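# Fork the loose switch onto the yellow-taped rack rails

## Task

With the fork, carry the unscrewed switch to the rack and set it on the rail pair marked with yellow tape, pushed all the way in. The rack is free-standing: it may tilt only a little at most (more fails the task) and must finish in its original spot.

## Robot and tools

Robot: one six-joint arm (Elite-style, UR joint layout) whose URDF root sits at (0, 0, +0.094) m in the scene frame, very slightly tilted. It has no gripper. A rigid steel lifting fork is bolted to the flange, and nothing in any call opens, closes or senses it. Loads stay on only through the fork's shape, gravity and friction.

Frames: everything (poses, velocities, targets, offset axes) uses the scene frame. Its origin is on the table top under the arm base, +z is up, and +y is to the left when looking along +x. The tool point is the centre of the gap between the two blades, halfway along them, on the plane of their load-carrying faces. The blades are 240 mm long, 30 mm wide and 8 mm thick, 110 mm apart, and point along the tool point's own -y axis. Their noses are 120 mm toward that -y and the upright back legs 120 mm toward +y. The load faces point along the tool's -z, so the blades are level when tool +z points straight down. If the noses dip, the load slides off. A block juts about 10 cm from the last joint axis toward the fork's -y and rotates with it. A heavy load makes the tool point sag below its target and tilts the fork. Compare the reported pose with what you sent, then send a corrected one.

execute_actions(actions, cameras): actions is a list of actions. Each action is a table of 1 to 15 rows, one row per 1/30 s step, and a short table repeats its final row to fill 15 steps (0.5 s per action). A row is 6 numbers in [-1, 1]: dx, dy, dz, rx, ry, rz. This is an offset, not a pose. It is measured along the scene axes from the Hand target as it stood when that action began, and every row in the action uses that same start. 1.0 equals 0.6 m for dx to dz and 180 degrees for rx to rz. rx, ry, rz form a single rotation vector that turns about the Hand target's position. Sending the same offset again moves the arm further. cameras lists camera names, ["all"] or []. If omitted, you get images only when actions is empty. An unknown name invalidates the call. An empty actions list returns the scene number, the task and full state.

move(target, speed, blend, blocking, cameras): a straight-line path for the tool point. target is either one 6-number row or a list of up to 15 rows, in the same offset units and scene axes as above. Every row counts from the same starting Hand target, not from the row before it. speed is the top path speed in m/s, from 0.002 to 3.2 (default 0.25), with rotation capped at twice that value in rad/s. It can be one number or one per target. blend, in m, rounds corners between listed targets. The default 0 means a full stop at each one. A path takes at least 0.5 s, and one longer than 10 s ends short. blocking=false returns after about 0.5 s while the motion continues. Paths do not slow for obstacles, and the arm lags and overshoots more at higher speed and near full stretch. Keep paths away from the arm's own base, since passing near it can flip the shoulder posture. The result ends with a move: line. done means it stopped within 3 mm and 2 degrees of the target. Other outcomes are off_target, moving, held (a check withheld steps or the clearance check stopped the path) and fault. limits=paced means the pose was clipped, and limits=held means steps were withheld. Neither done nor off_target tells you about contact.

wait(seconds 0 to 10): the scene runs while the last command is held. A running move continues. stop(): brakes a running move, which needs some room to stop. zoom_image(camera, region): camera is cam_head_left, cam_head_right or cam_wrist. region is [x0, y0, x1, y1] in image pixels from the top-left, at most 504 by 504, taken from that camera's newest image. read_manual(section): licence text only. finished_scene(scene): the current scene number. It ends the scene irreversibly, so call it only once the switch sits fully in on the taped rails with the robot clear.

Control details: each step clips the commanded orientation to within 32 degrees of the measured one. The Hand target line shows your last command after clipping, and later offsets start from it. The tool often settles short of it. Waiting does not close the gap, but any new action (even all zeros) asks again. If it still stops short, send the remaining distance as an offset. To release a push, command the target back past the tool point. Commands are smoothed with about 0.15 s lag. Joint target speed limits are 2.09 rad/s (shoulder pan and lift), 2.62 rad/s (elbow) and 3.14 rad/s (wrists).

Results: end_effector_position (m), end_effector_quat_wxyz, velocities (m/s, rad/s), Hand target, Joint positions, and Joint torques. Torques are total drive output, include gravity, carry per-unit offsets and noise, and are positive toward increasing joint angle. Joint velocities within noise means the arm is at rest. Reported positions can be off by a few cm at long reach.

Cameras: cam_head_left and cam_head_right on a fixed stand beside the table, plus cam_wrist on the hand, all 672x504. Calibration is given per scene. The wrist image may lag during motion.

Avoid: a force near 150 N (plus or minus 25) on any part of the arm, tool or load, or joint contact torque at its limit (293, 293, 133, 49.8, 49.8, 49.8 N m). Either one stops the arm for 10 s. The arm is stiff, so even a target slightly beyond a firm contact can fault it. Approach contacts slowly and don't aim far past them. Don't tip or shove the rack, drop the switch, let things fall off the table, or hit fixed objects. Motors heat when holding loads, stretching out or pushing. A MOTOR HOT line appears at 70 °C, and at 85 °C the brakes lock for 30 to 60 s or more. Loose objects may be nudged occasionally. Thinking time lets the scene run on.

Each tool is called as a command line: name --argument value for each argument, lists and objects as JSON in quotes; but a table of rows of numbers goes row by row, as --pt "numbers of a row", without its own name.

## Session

execute_actions --actions '[]'

zoom_image --camera "cam_head_left" --region '[280, 70, 480, 280]'

zoom_image --camera "cam_head_right" --region '[280, 70, 480, 280]'

Scene clock: 0.00 s.
end_effector_position=(+0.3721, -0.1179, +0.2683) end_effector_quat_wxyz=(-0.171, +0.978, -0.115, +0.012)
Joint positions: [1.982 -1.736 2.436 -1.964 -1.402 0.575]
Joint velocities: within noise
Joint torques (N m): no reading
Hand target: +0.3721, -0.1179, +0.2683; -0.171, +0.978, -0.115, +0.012
camera_calibration:
cam_wrist: T_world_to_cam=[[0.971635, -0.232132, -0.0451733, -0.367249], [-0.231942, -0.972683, 0.00947392, -0.159603], [-0.0461385, 0.00127239, -0.998934, 0.379723], [0, 0, 0, 1]] pos_world=[0.337333, -0.240977, 0.364241]

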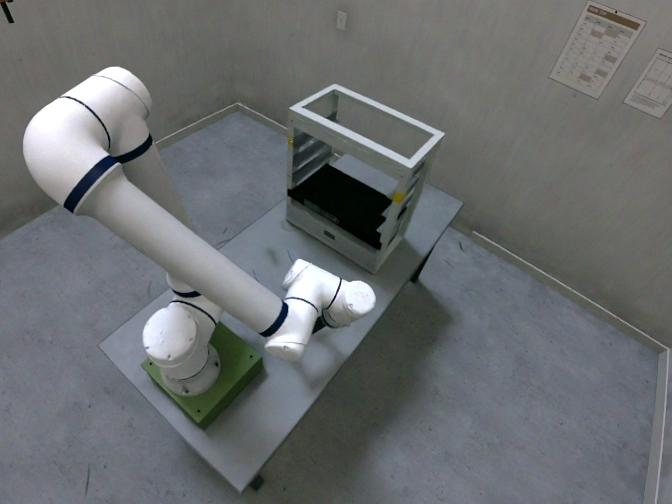

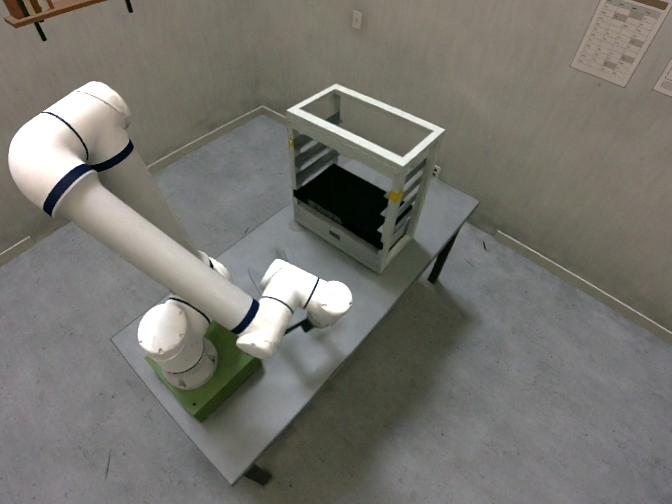

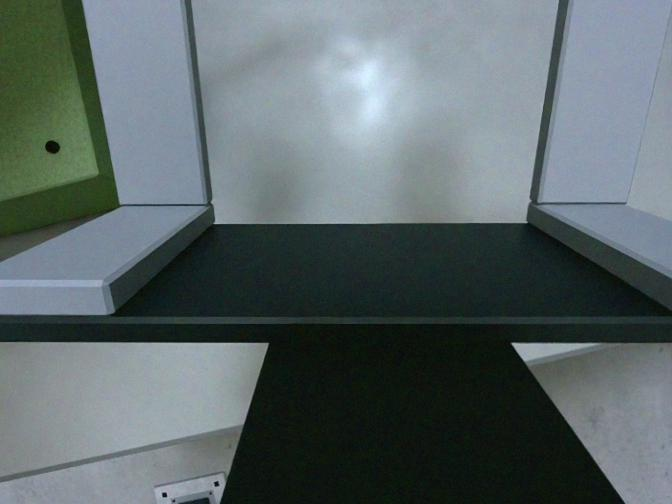

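Scaled by 2.400.

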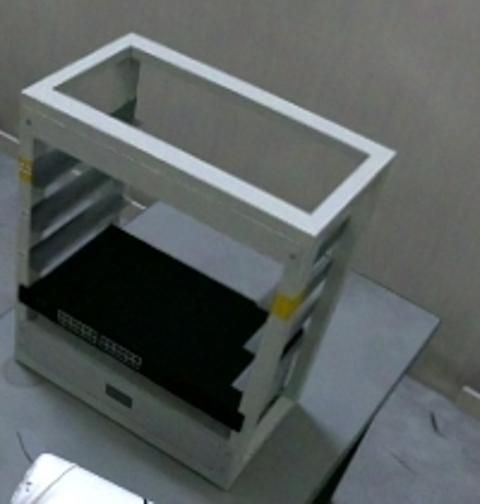

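Scaled by 2.400.

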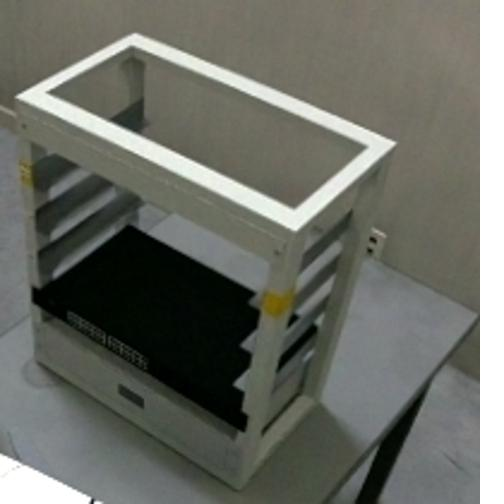

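zoom_image --camera "cam_head_left" --region '[280, 75, 370, 135]'

zoom_image --camera "cam_head_left" --region '[370, 115, 460, 175]'

zoom_image --camera "cam_head_right" --region '[280, 75, 370, 135]'

zoom_image --camera "cam_head_right" --region '[370, 115, 460, 175]'

zoom_image --camera "cam_head_right" --region '[280, 180, 400, 280]'

zoom_image --camera "cam_head_left" --region '[280, 180, 400, 280]'

Scaled by 5.600.

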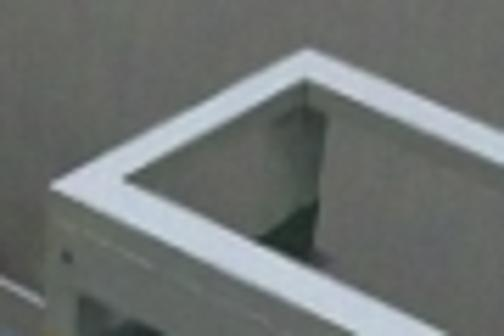

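Scaled by 5.600.

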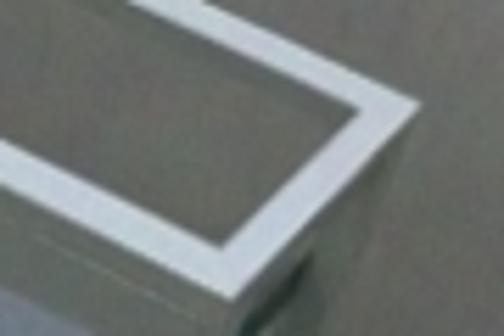

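Scaled by 5.600.

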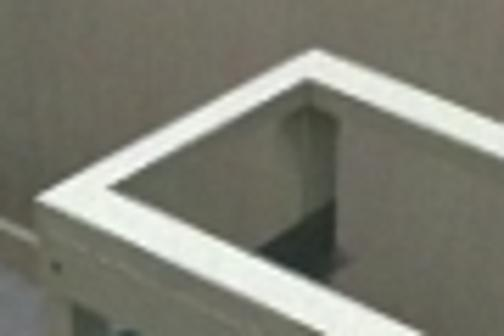

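Scaled by 5.600.

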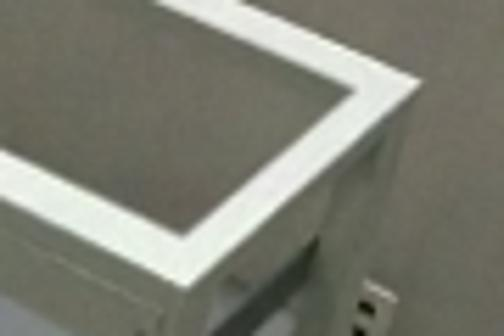

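Scaled by 4.200.

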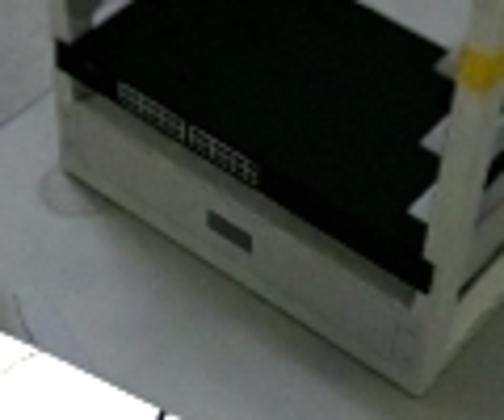

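Scaled by 4.200.

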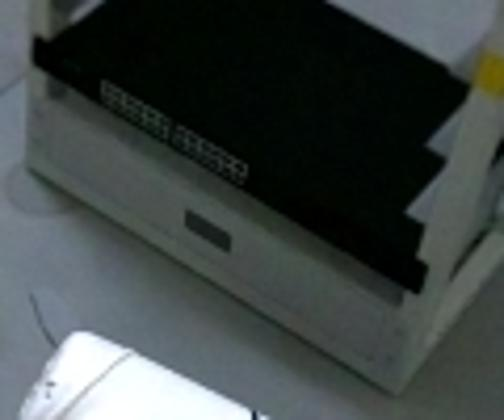

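move --pt "0.3132 0.1798 -0.0305 -0.0784 0.0881 -0.4138" --pt "0.4048 0.2005 -0.1972 -0.0784 0.0881 -0.4138" --speed '[0.4, 0.25]' --blend '[0.03, 0]' --cameras '["all"]'

zoom_image --camera "cam_head_left" --region '[280, 170, 400, 280]'

zoom_image --camera "cam_head_right" --region '[280, 170, 400, 280]'

Scene clock: 100.10 s.
end_effector_position=(+0.6149, +0.0024, +0.1501) end_effector_quat_wxyz=(+0.000, +0.715, -0.699, +0.000)
Joint positions: [2.794 -1.604 2.541 -2.494 -1.57 2.724]
Joint torques (N m): [8.48 -25.43 -70.53 -10.36 -1.57 3.51]
Hand target: +0.6150, +0.0024, +0.1500; +0.000, +0.715, -0.699, +0.000
Off the commanded pose: 0.000 m, 0 deg.
move: done
camera_calibration:
cam_wrist: T_world_to_cam=[[0.0100229, -0.9996, -0.0264464, 0.0097094], [-0.937907, -0.0185687, 0.34639, 0.396136], [-0.346743, 0.0213324, -0.937718, 0.448356], [0, 0, 0, 1]] pos_world=[0.526905, 0.00749676, 0.283471]

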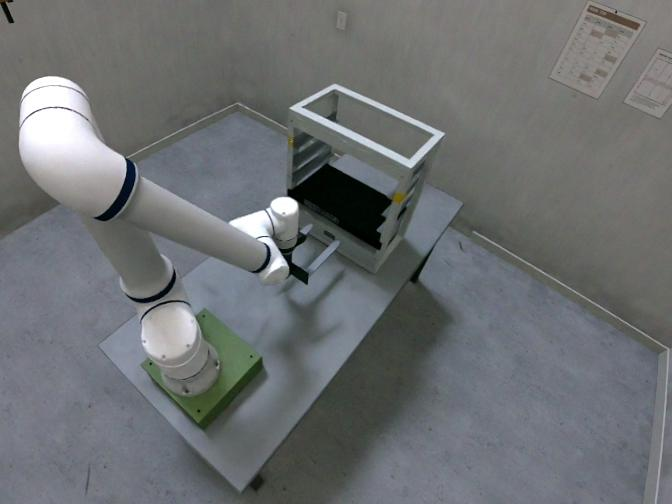

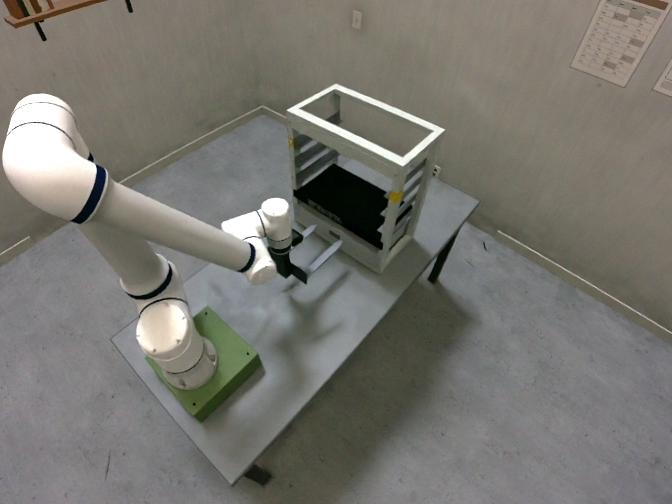

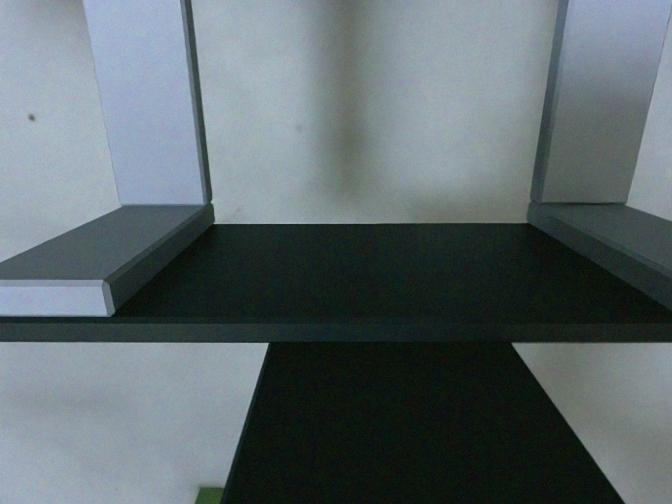

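Scaled by 4.200.

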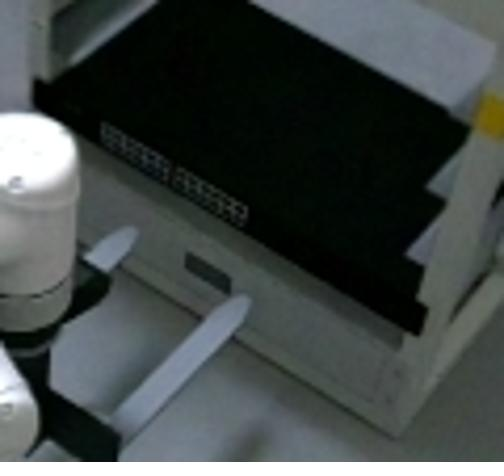

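Scaled by 4.200.

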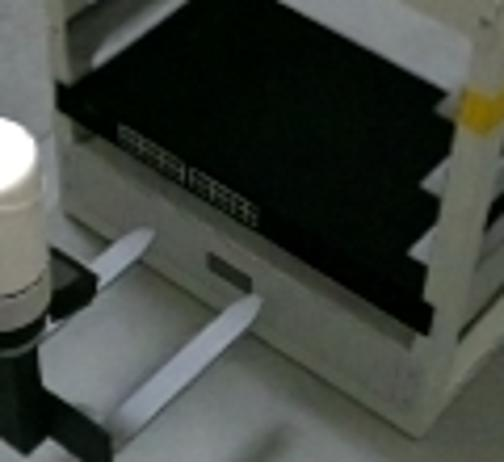

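zoom_image --camera "cam_head_left" --region '[300, 195, 350, 245]'

zoom_image --camera "cam_head_left" --region '[340, 220, 400, 280]'

Scaled by 10.080.

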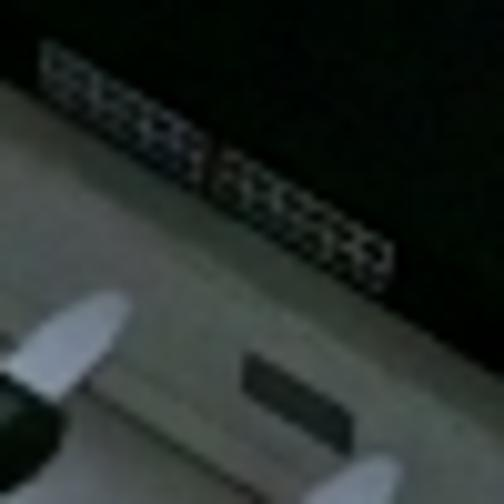

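Scaled by 8.400.

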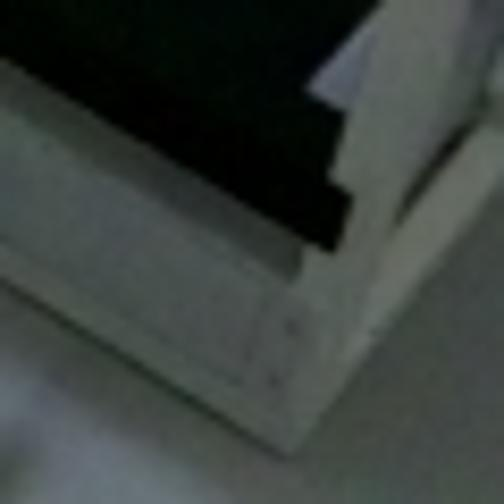

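move --pt "0.0383 0.0917 0.0133 0 0 0" --pt "0.3517 0.0982 0.0133 0 0 0" --speed '[0.15, 0.1]' --blend '[0.005, 0]' --cameras '["all"]'

zoom_image --camera "cam_wrist" --region '[180, 0, 560, 100]'

zoom_image --camera "cam_head_left" --region '[280, 170, 400, 280]'

Scene clock: 156.07 s.
end_effector_position=(+0.8258, +0.0613, +0.1580) end_effector_quat_wxyz=(+0.000, +0.715, -0.699, +0.000)
Joint positions: [3.007 -1.294 2.15 -2.414 -1.567 2.937]
Joint torques (N m): [10.11 -62.5 -75.9 -5.54 -0.31 3.33]
Hand target: +0.8260, +0.0613, +0.1580; +0.000, +0.715, -0.699, +0.000
Off the commanded pose: 0.000 m, 0 deg.
move: done
camera_calibration:
cam_wrist: T_world_to_cam=[[0.0100259, -0.9996, -0.0264459, 0.0666759], [-0.937939, -0.0185694, 0.346302, 0.592382], [-0.346654, 0.0213326, -0.93775, 0.527486], [0, 0, 0, 1]] pos_world=[0.737805, 0.0663968, 0.291271]

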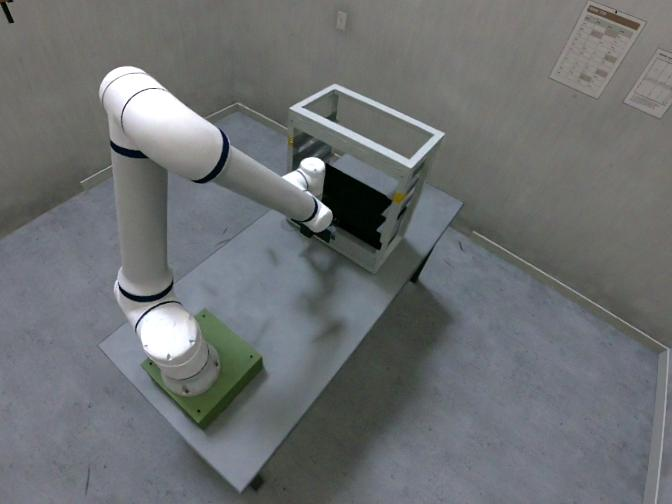

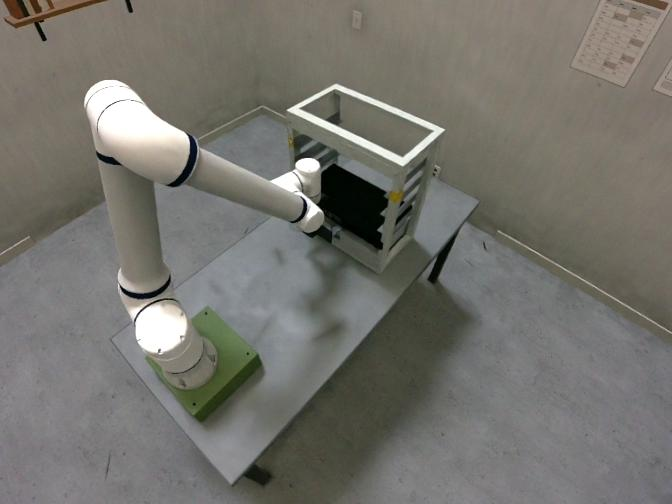

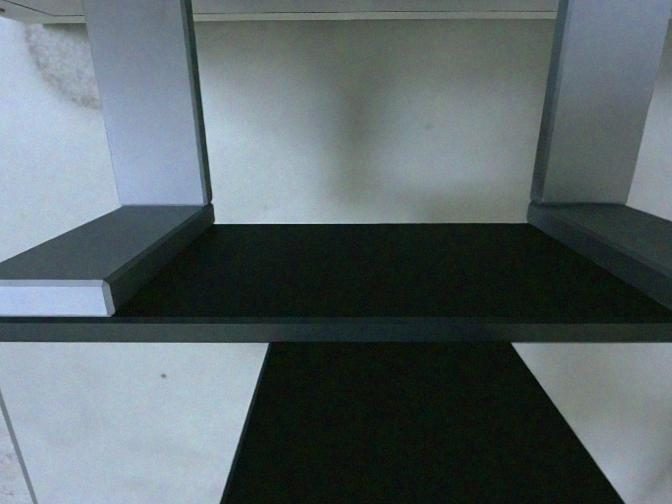

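Scaled by 1.326.

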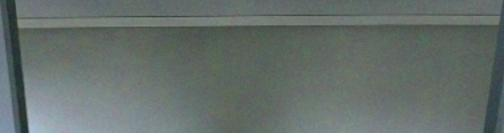

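Scaled by 4.200.

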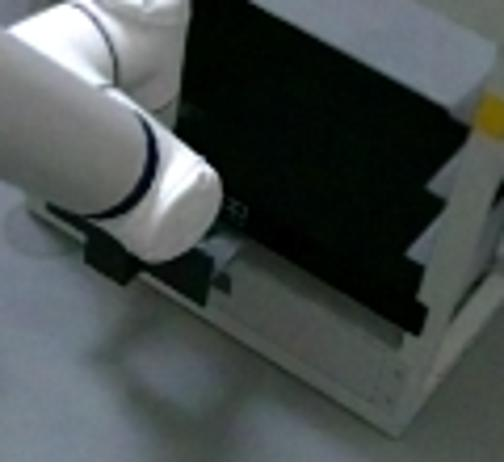

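zoom_image --camera "cam_wrist" --region '[200, 0, 280, 40]'

zoom_image --camera "cam_wrist" --region '[340, 0, 420, 40]'

zoom_image --camera "cam_wrist" --region '[470, 0, 550, 40]'

move --target '[0.00314, -0.15, 0.0, 0, 0, 0]' --speed 0.12 --cameras '["cam_wrist"]'

zoom_image --camera "cam_wrist" --region '[200, 0, 280, 40]'

zoom_image --camera "cam_wrist" --region '[340, 0, 420, 40]'

zoom_image --camera "cam_wrist" --region '[470, 0, 550, 40]'

Scaled by 6.300.

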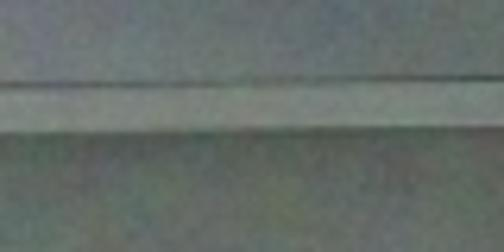

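Scaled by 6.300.

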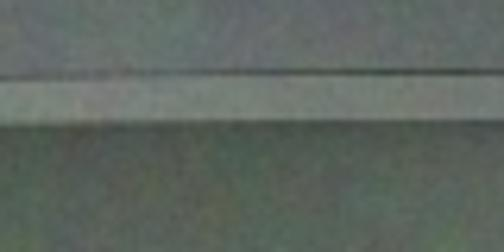

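Scaled by 6.300.

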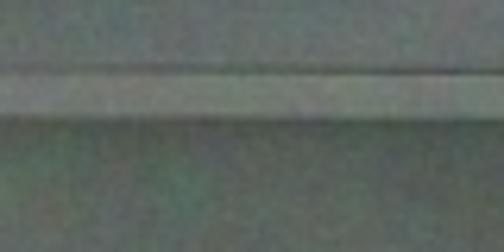

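Scene clock: 162.03 s.
end_effector_position=(+0.8279, -0.0284, +0.1580) end_effector_quat_wxyz=(+0.000, +0.715, -0.699, +0.000)
Joint positions: [2.876 -1.292 2.149 -2.414 -1.569 2.806]
Joint torques (N m): [-21.77 -63.4 -75.44 -5.34 1.49 -2.03]
Hand target: +0.8279, -0.0287, +0.1580; +0.000, +0.715, -0.699, +0.000
Off the commanded pose: 0.000 m, 0 deg.
move: done
camera_calibration:
cam_wrist: T_world_to_cam=[[0.00996413, -0.999604, -0.0263177, -0.0229999], [-0.93794, -0.018467, 0.346305, 0.592594], [-0.346654, 0.0212338, -0.937753, 0.530091], [0, 0, 0, 1]] pos_world=[0.739805, -0.0233032, 0.291271]
Images, in order (width x height): cam_wrist 672x504.

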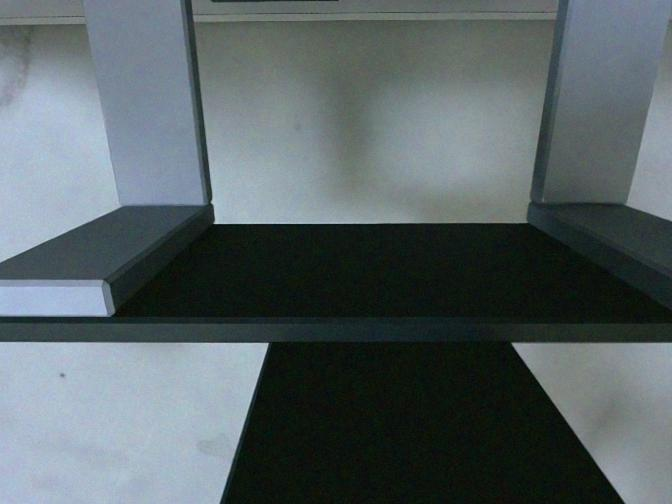

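Scaled by 6.300.

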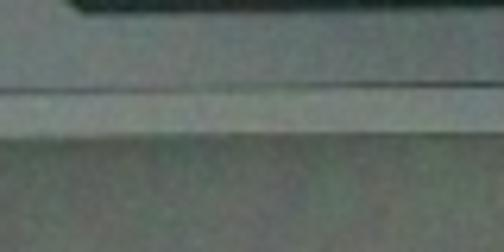

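Scaled by 6.300.

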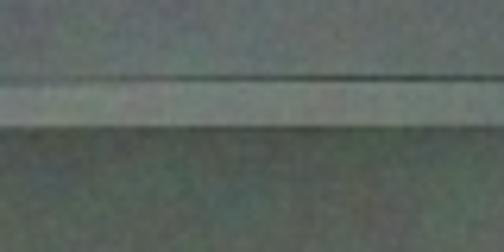

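Scaled by 6.300.

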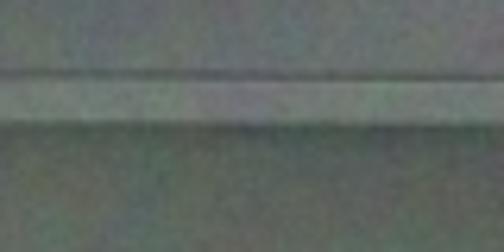

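move --pt "-0.0048 0.0703 0.0 0 0 0" --pt "-0.0048 0.0703 0.0133 0 0 0" --pt "-0.0048 0.0703 0.0467 0 0 0" --speed '[0.12, 0.06, 0.025]' --blend '[0.005, 0.003, 0]' --cameras '["all"]'

zoom_image --camera "cam_head_left" --region '[280, 170, 400, 280]'

zoom_image --camera "cam_head_right" --region '[350, 190, 420, 270]'

Scene clock: 184.47 s.
end_effector_position=(+0.8250, +0.0135, +0.1858) end_effector_quat_wxyz=(+0.000, +0.715, -0.699, +0.000)
Joint positions: [2.935 -1.336 2.139 -2.36 -1.568 2.866]
Joint torques (N m): [2.74 -123.64 -116.29 -19.66 3.53 2.71]
Hand target: +0.8250, +0.0135, +0.1860; +0.000, +0.715, -0.699, +0.000
Off the commanded pose: 0.000 m, 0 deg.
move: done; blend cut to 0.004 m at target 1
camera_calibration:
cam_wrist: T_world_to_cam=[[0.0100565, -0.999602, -0.0263522, 0.019586], [-0.937906, -0.0185677, 0.346392, 0.581064], [-0.346743, 0.0212324, -0.93772, 0.554356], [0, 0, 0, 1]] pos_world=[0.737005, 0.0185969, 0.319071]

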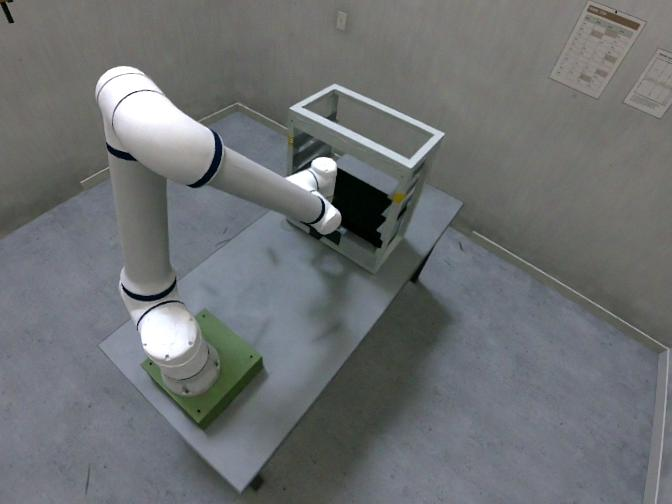

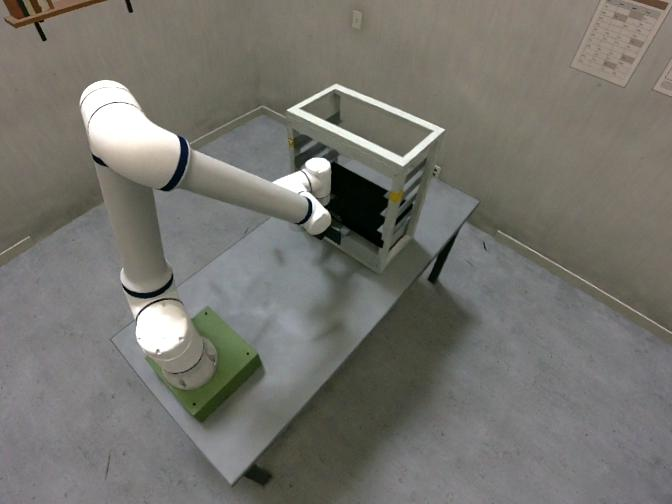

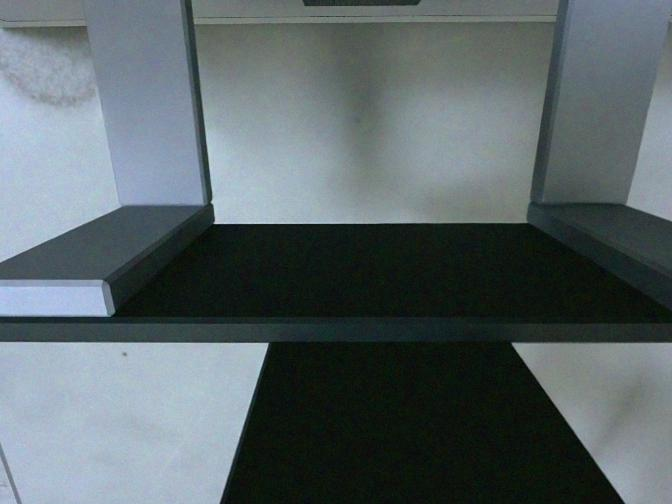

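Scaled by 4.200.

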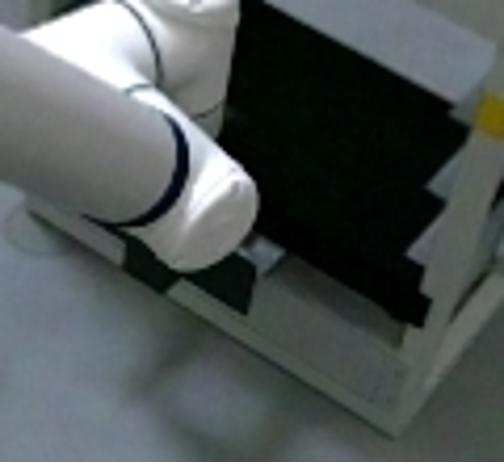

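Scaled by 6.300.

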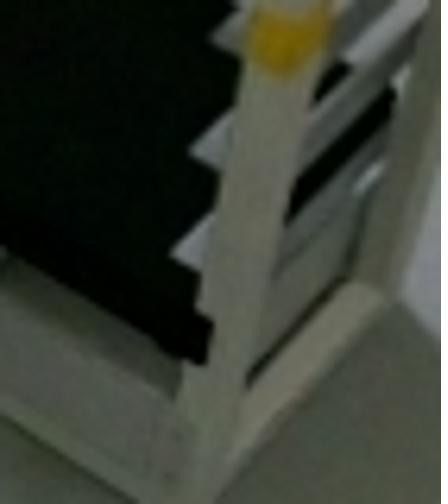

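move --pt "-0.4749 -0.00895 0.0 0 0 0" --pt "-0.4749 -0.00895 0.4445 0 0 0" --speed '[0.13, 0.16]' --blend '[0.01, 0]' --cameras '["all"]'

zoom_image --camera "cam_head_right" --region '[260, 70, 460, 270]'

zoom_image --camera "cam_head_right" --region '[360, 140, 450, 230]'

zoom_image --camera "cam_head_left" --region '[360, 140, 450, 230]'

zoom_image --camera "cam_head_right" --region '[270, 110, 360, 200]'

Scene clock: 201.03 s.
end_effector_position=(+0.5401, +0.0081, +0.4525) end_effector_quat_wxyz=(+0.000, +0.715, -0.699, +0.000)
Joint positions: [2.728 -2.133 2.243 -1.666 -1.571 2.659]
Joint torques (N m): [-21.66 -43.25 -145.26 -18.75 2.12 -2.3]
Hand target: +0.5401, +0.0081, +0.4527; +0.000, +0.715, -0.699, +0.000
Off the commanded pose: 0.000 m, 0 deg.
move: done
camera_calibration:
cam_wrist: T_world_to_cam=[[0.00996542, -0.999604, -0.0263181, 0.0242036], [-0.93794, -0.0184684, 0.346305, 0.221344], [-0.346654, 0.0212338, -0.937753, 0.705715], [0, 0, 0, 1]] pos_world=[0.452005, 0.0132968, 0.585771]

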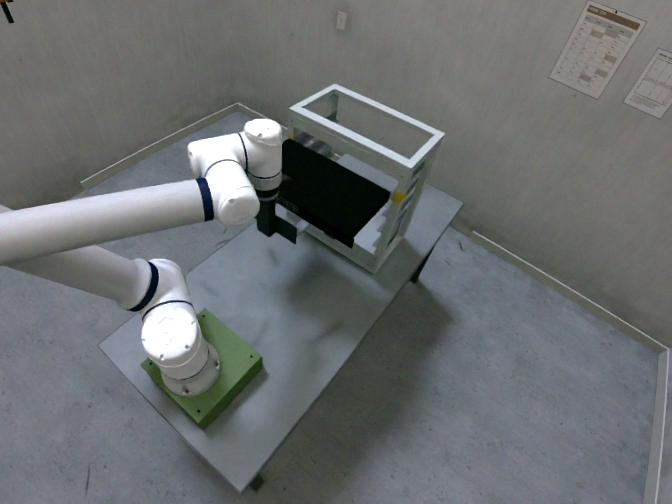

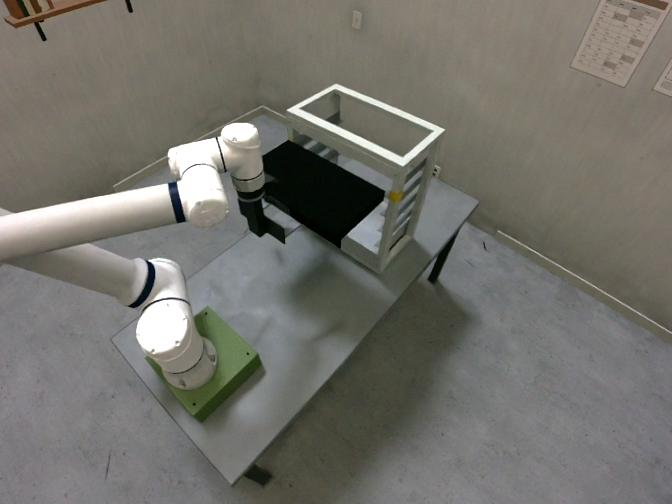

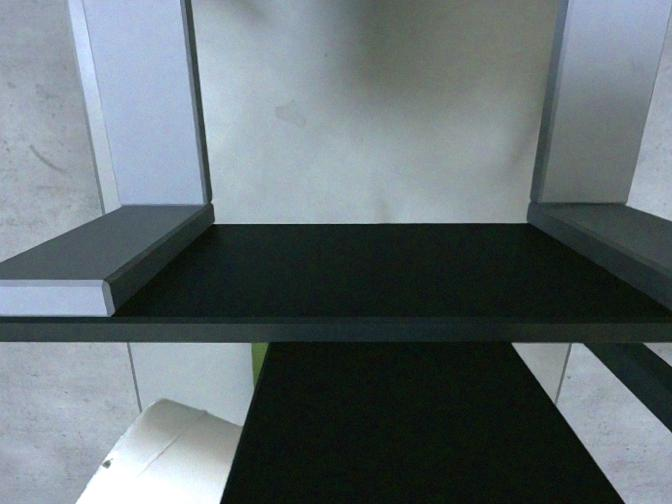

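Scaled by 2.520.

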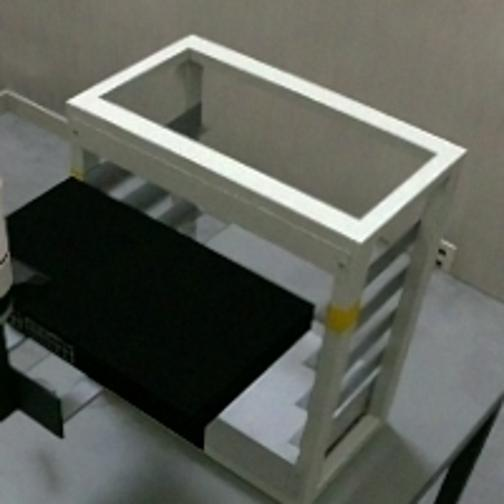

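Scaled by 5.600.

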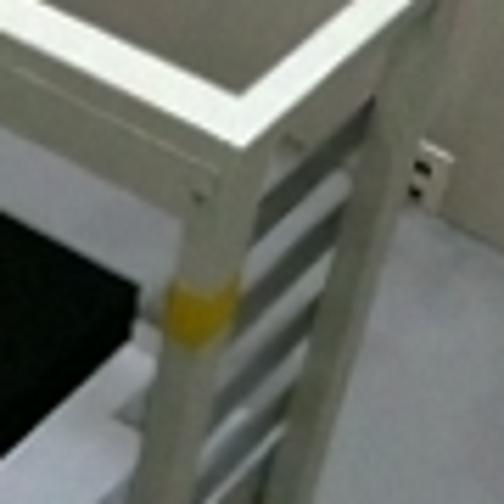

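Scaled by 5.600.

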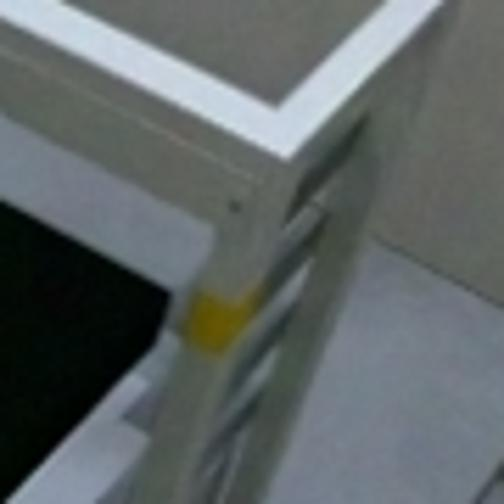

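Scaled by 5.600.

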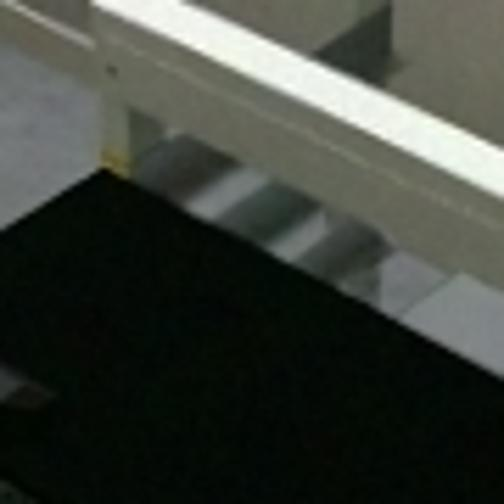

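move --pt "0.20 0.00377 0.0033 0 0 0" --pt "0.4749 0.00895 0.0033 0 0 0" --speed '[0.12, 0.08]' --blend '[0.02, 0]' --cameras '["all"]'

zoom_image --camera "cam_head_right" --region '[360, 140, 450, 230]'

zoom_image --camera "cam_head_left" --region '[360, 140, 450, 230]'

Scene clock: 230.77 s.
end_effector_position=(+0.8248, +0.0135, +0.4547) end_effector_quat_wxyz=(+0.000, +0.715, -0.699, +0.000)
Joint positions: [2.934 -1.58 1.862 -1.838 -1.568 2.864]
Joint torques (N m): [9.14 -82.32 -143.68 -22.97 2.08 3.49]
Hand target: +0.8250, +0.0135, +0.4547; +0.000, +0.715, -0.699, +0.000
Off the commanded pose: 0.000 m, 0 deg.
move: done
camera_calibration:
cam_wrist: T_world_to_cam=[[0.0100259, -0.9996, -0.0264459, 0.0267516], [-0.937939, -0.0185694, 0.346302, 0.487809], [-0.346654, 0.0213326, -0.93775, 0.80639], [0, 0, 0, 1]] pos_world=[0.736805, 0.0185968, 0.587971]

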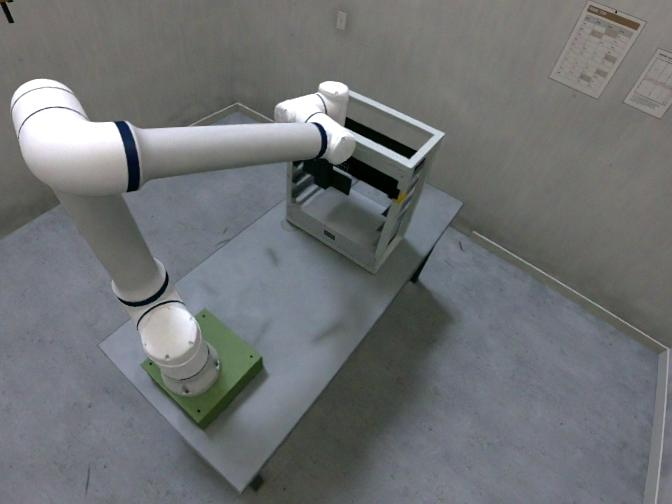

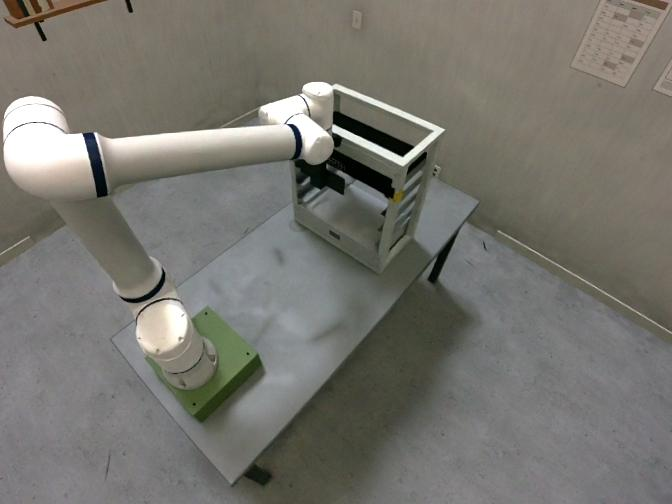

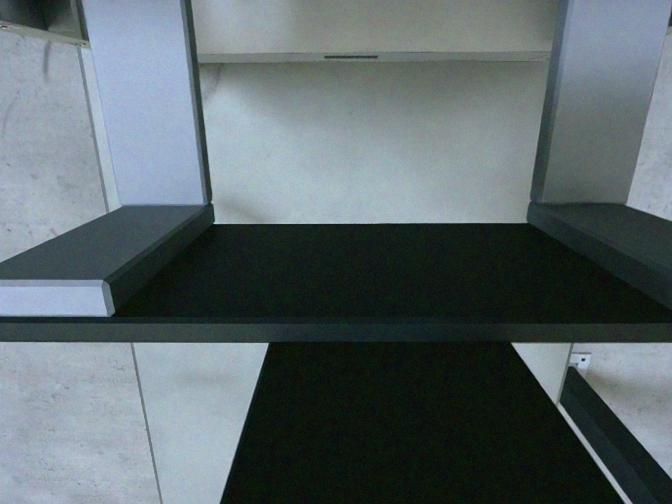

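Scaled by 5.600.

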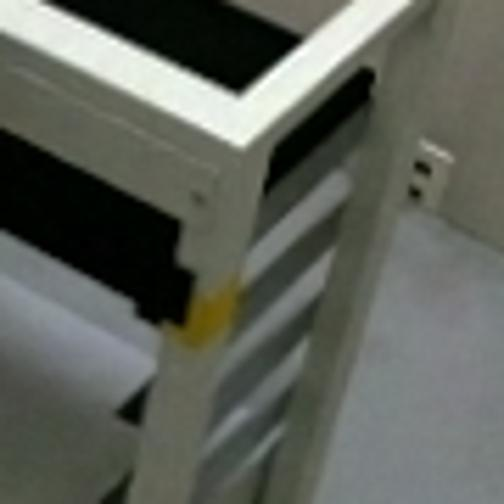

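Scaled by 5.600.

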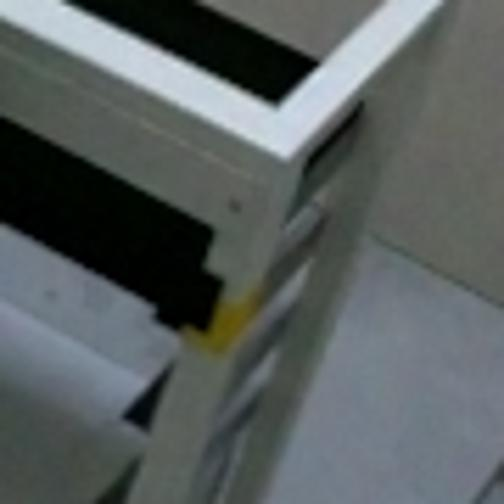

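move --pt "0 0 -0.0412 0 0 0" --pt "0 0 -0.0633 0 0 0" --speed '[0.025, 0.06]' --blend '[0.005, 0]' --cameras '["all"]'

zoom_image --camera "cam_head_right" --region '[360, 140, 450, 230]'

zoom_image --camera "cam_head_left" --region '[360, 140, 450, 230]'

Scene clock: 237.27 s.
end_effector_position=(+0.8250, +0.0135, +0.4169) end_effector_quat_wxyz=(+0.000, +0.715, -0.699, +0.000)
Joint positions: [2.934 -1.56 1.912 -1.908 -1.568 2.865]
Joint torques (N m): [8.36 -50.99 -72.96 -10.29 -1.21 3.4]
Hand target: +0.8250, +0.0135, +0.4167; +0.000, +0.715, -0.699, +0.000
Off the commanded pose: 0.000 m, 0 deg.
move: done
camera_calibration:
cam_wrist: T_world_to_cam=[[0.00996542, -0.999604, -0.0263181, 0.0257244], [-0.93794, -0.0184684, 0.346305, 0.501083], [-0.346654, 0.0212338, -0.937753, 0.771015], [0, 0, 0, 1]] pos_world=[0.737005, 0.0185968, 0.550171]

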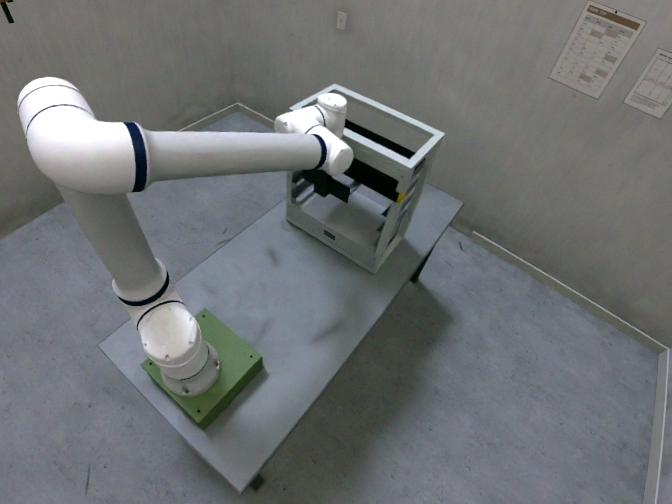

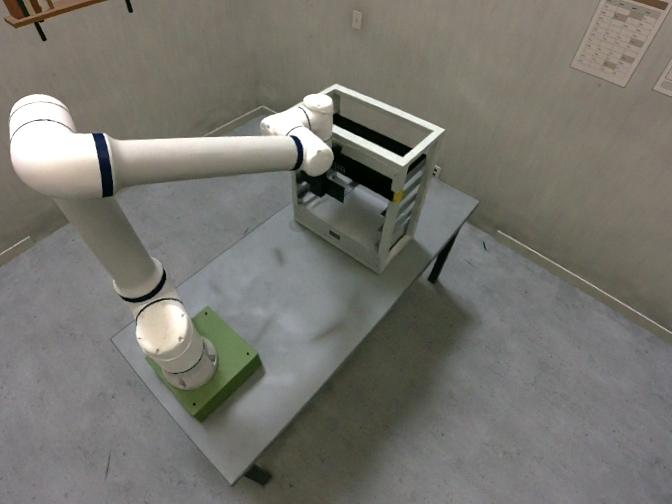

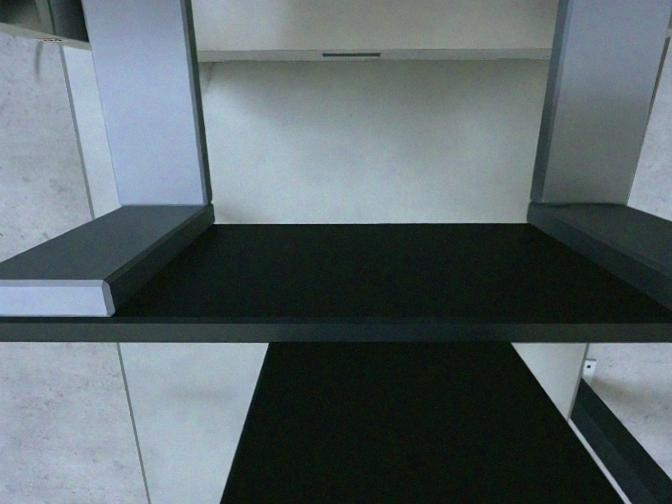

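Scaled by 5.600.

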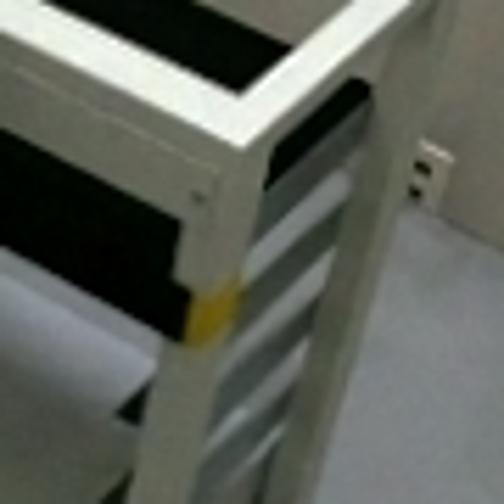

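Scaled by 5.600.

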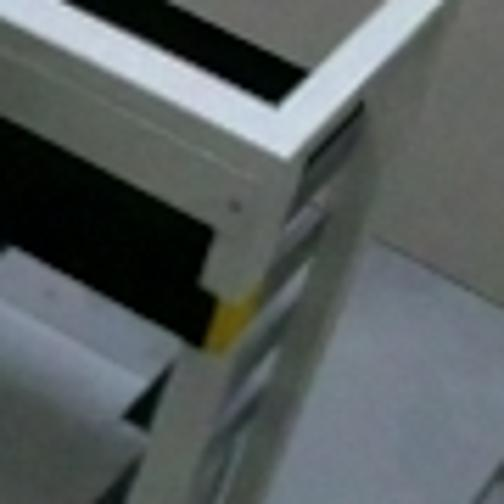

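move --pt "-0.3183 -0.006 0.0 0 0 0" --pt "-0.3183 -0.006 0.0822 0 0 -0.0012" --pt "-0.2867 -0.0054 0.0822 0 0 -0.0012" --speed '[0.2, 0.12, 0.08]' --blend '[0.008, 0.005, 0]' --cameras '["cam_head_left", "cam_head_right"]'

zoom_image --camera "cam_head_right" --region '[260, 90, 440, 250]'

zoom_image --camera "cam_head_right" --region '[290, 120, 380, 210]'

Scene clock: 246.63 s.
end_effector_position=(+0.6528, +0.0103, +0.4660) end_effector_quat_wxyz=(+0.000, +0.714, -0.700, +0.000)
Joint positions: [2.84 -1.897 2.096 -1.755 -1.569 2.774]
Joint torques (N m): [8.36 -18 -101.5 -10.16 0.59 3.67]
Hand target: +0.6530, +0.0103, +0.4660; +0.000, +0.714, -0.700, +0.000
Off the commanded pose: 0.000 m, 0 deg.
move: done
Images, in order (width x height): cam_head_left 672x504, cam_head_right 672x504.

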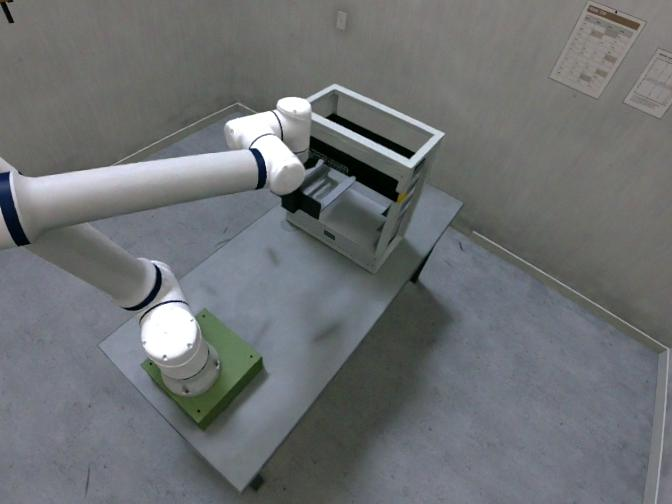

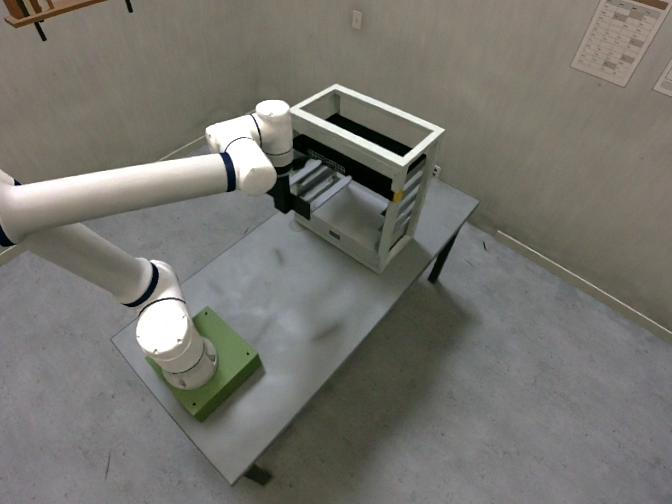

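Scaled by 2.800.

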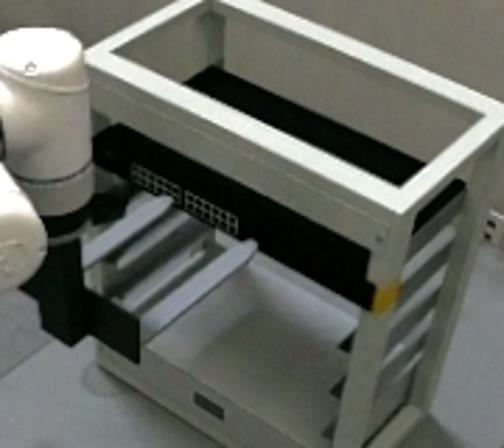

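Scaled by 5.600.

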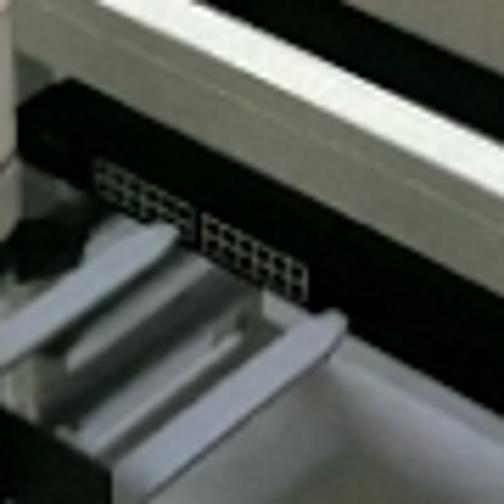

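move --target '[0.00667, 0.00013, 0.0, 0, 0, 0]' --speed 0.012

move --target '[0.005, 0.0001, 0.0, 0, 0, 0]' --speed 0.01

move --target '[0.00333, 0.00006, 0.0, 0, 0, 0]' --speed 0.01

Scene clock: 250.97 s.
end_effector_position=(+0.6568, +0.0103, +0.4660) end_effector_quat_wxyz=(+0.000, +0.714, -0.700, +0.000)
Joint positions: [2.843 -1.889 2.091 -1.758 -1.569 2.777]
Joint torques (N m): [9.5 -14.88 -99.98 -10.15 1.28 3.85]
Hand target: +0.6570, +0.0103, +0.4660; +0.000, +0.714, -0.700, +0.000
Off the commanded pose: 0.000 m, 0 deg.
move: done

Scene clock: 251.67 s.
end_effector_position=(+0.6599, +0.0104, +0.4660) end_effector_quat_wxyz=(+0.000, +0.714, -0.700, +0.000)
Joint positions: [2.845 -1.883 2.087 -1.76 -1.569 2.779]
Joint torques (N m): [8.17 -14.74 -101.93 -9.94 1.97 3.45]
Hand target: +0.6600, +0.0104, +0.4660; +0.000, +0.714, -0.700, +0.000
Off the commanded pose: 0.000 m, 0 deg.
move: done

Scene clock: 252.37 s.
end_effector_position=(+0.6619, +0.0104, +0.4660) end_effector_quat_wxyz=(+0.000, +0.714, -0.700, +0.000)
Joint positions: [2.847 -1.879 2.084 -1.762 -1.569 2.781]
Joint torques (N m): [8.89 -16.46 -100.63 -10.21 1.95 3.62]
Hand target: +0.6620, +0.0104, +0.4660; +0.000, +0.714, -0.700, +0.000
Off the commanded pose: 0.000 m, 0 deg.
move: done


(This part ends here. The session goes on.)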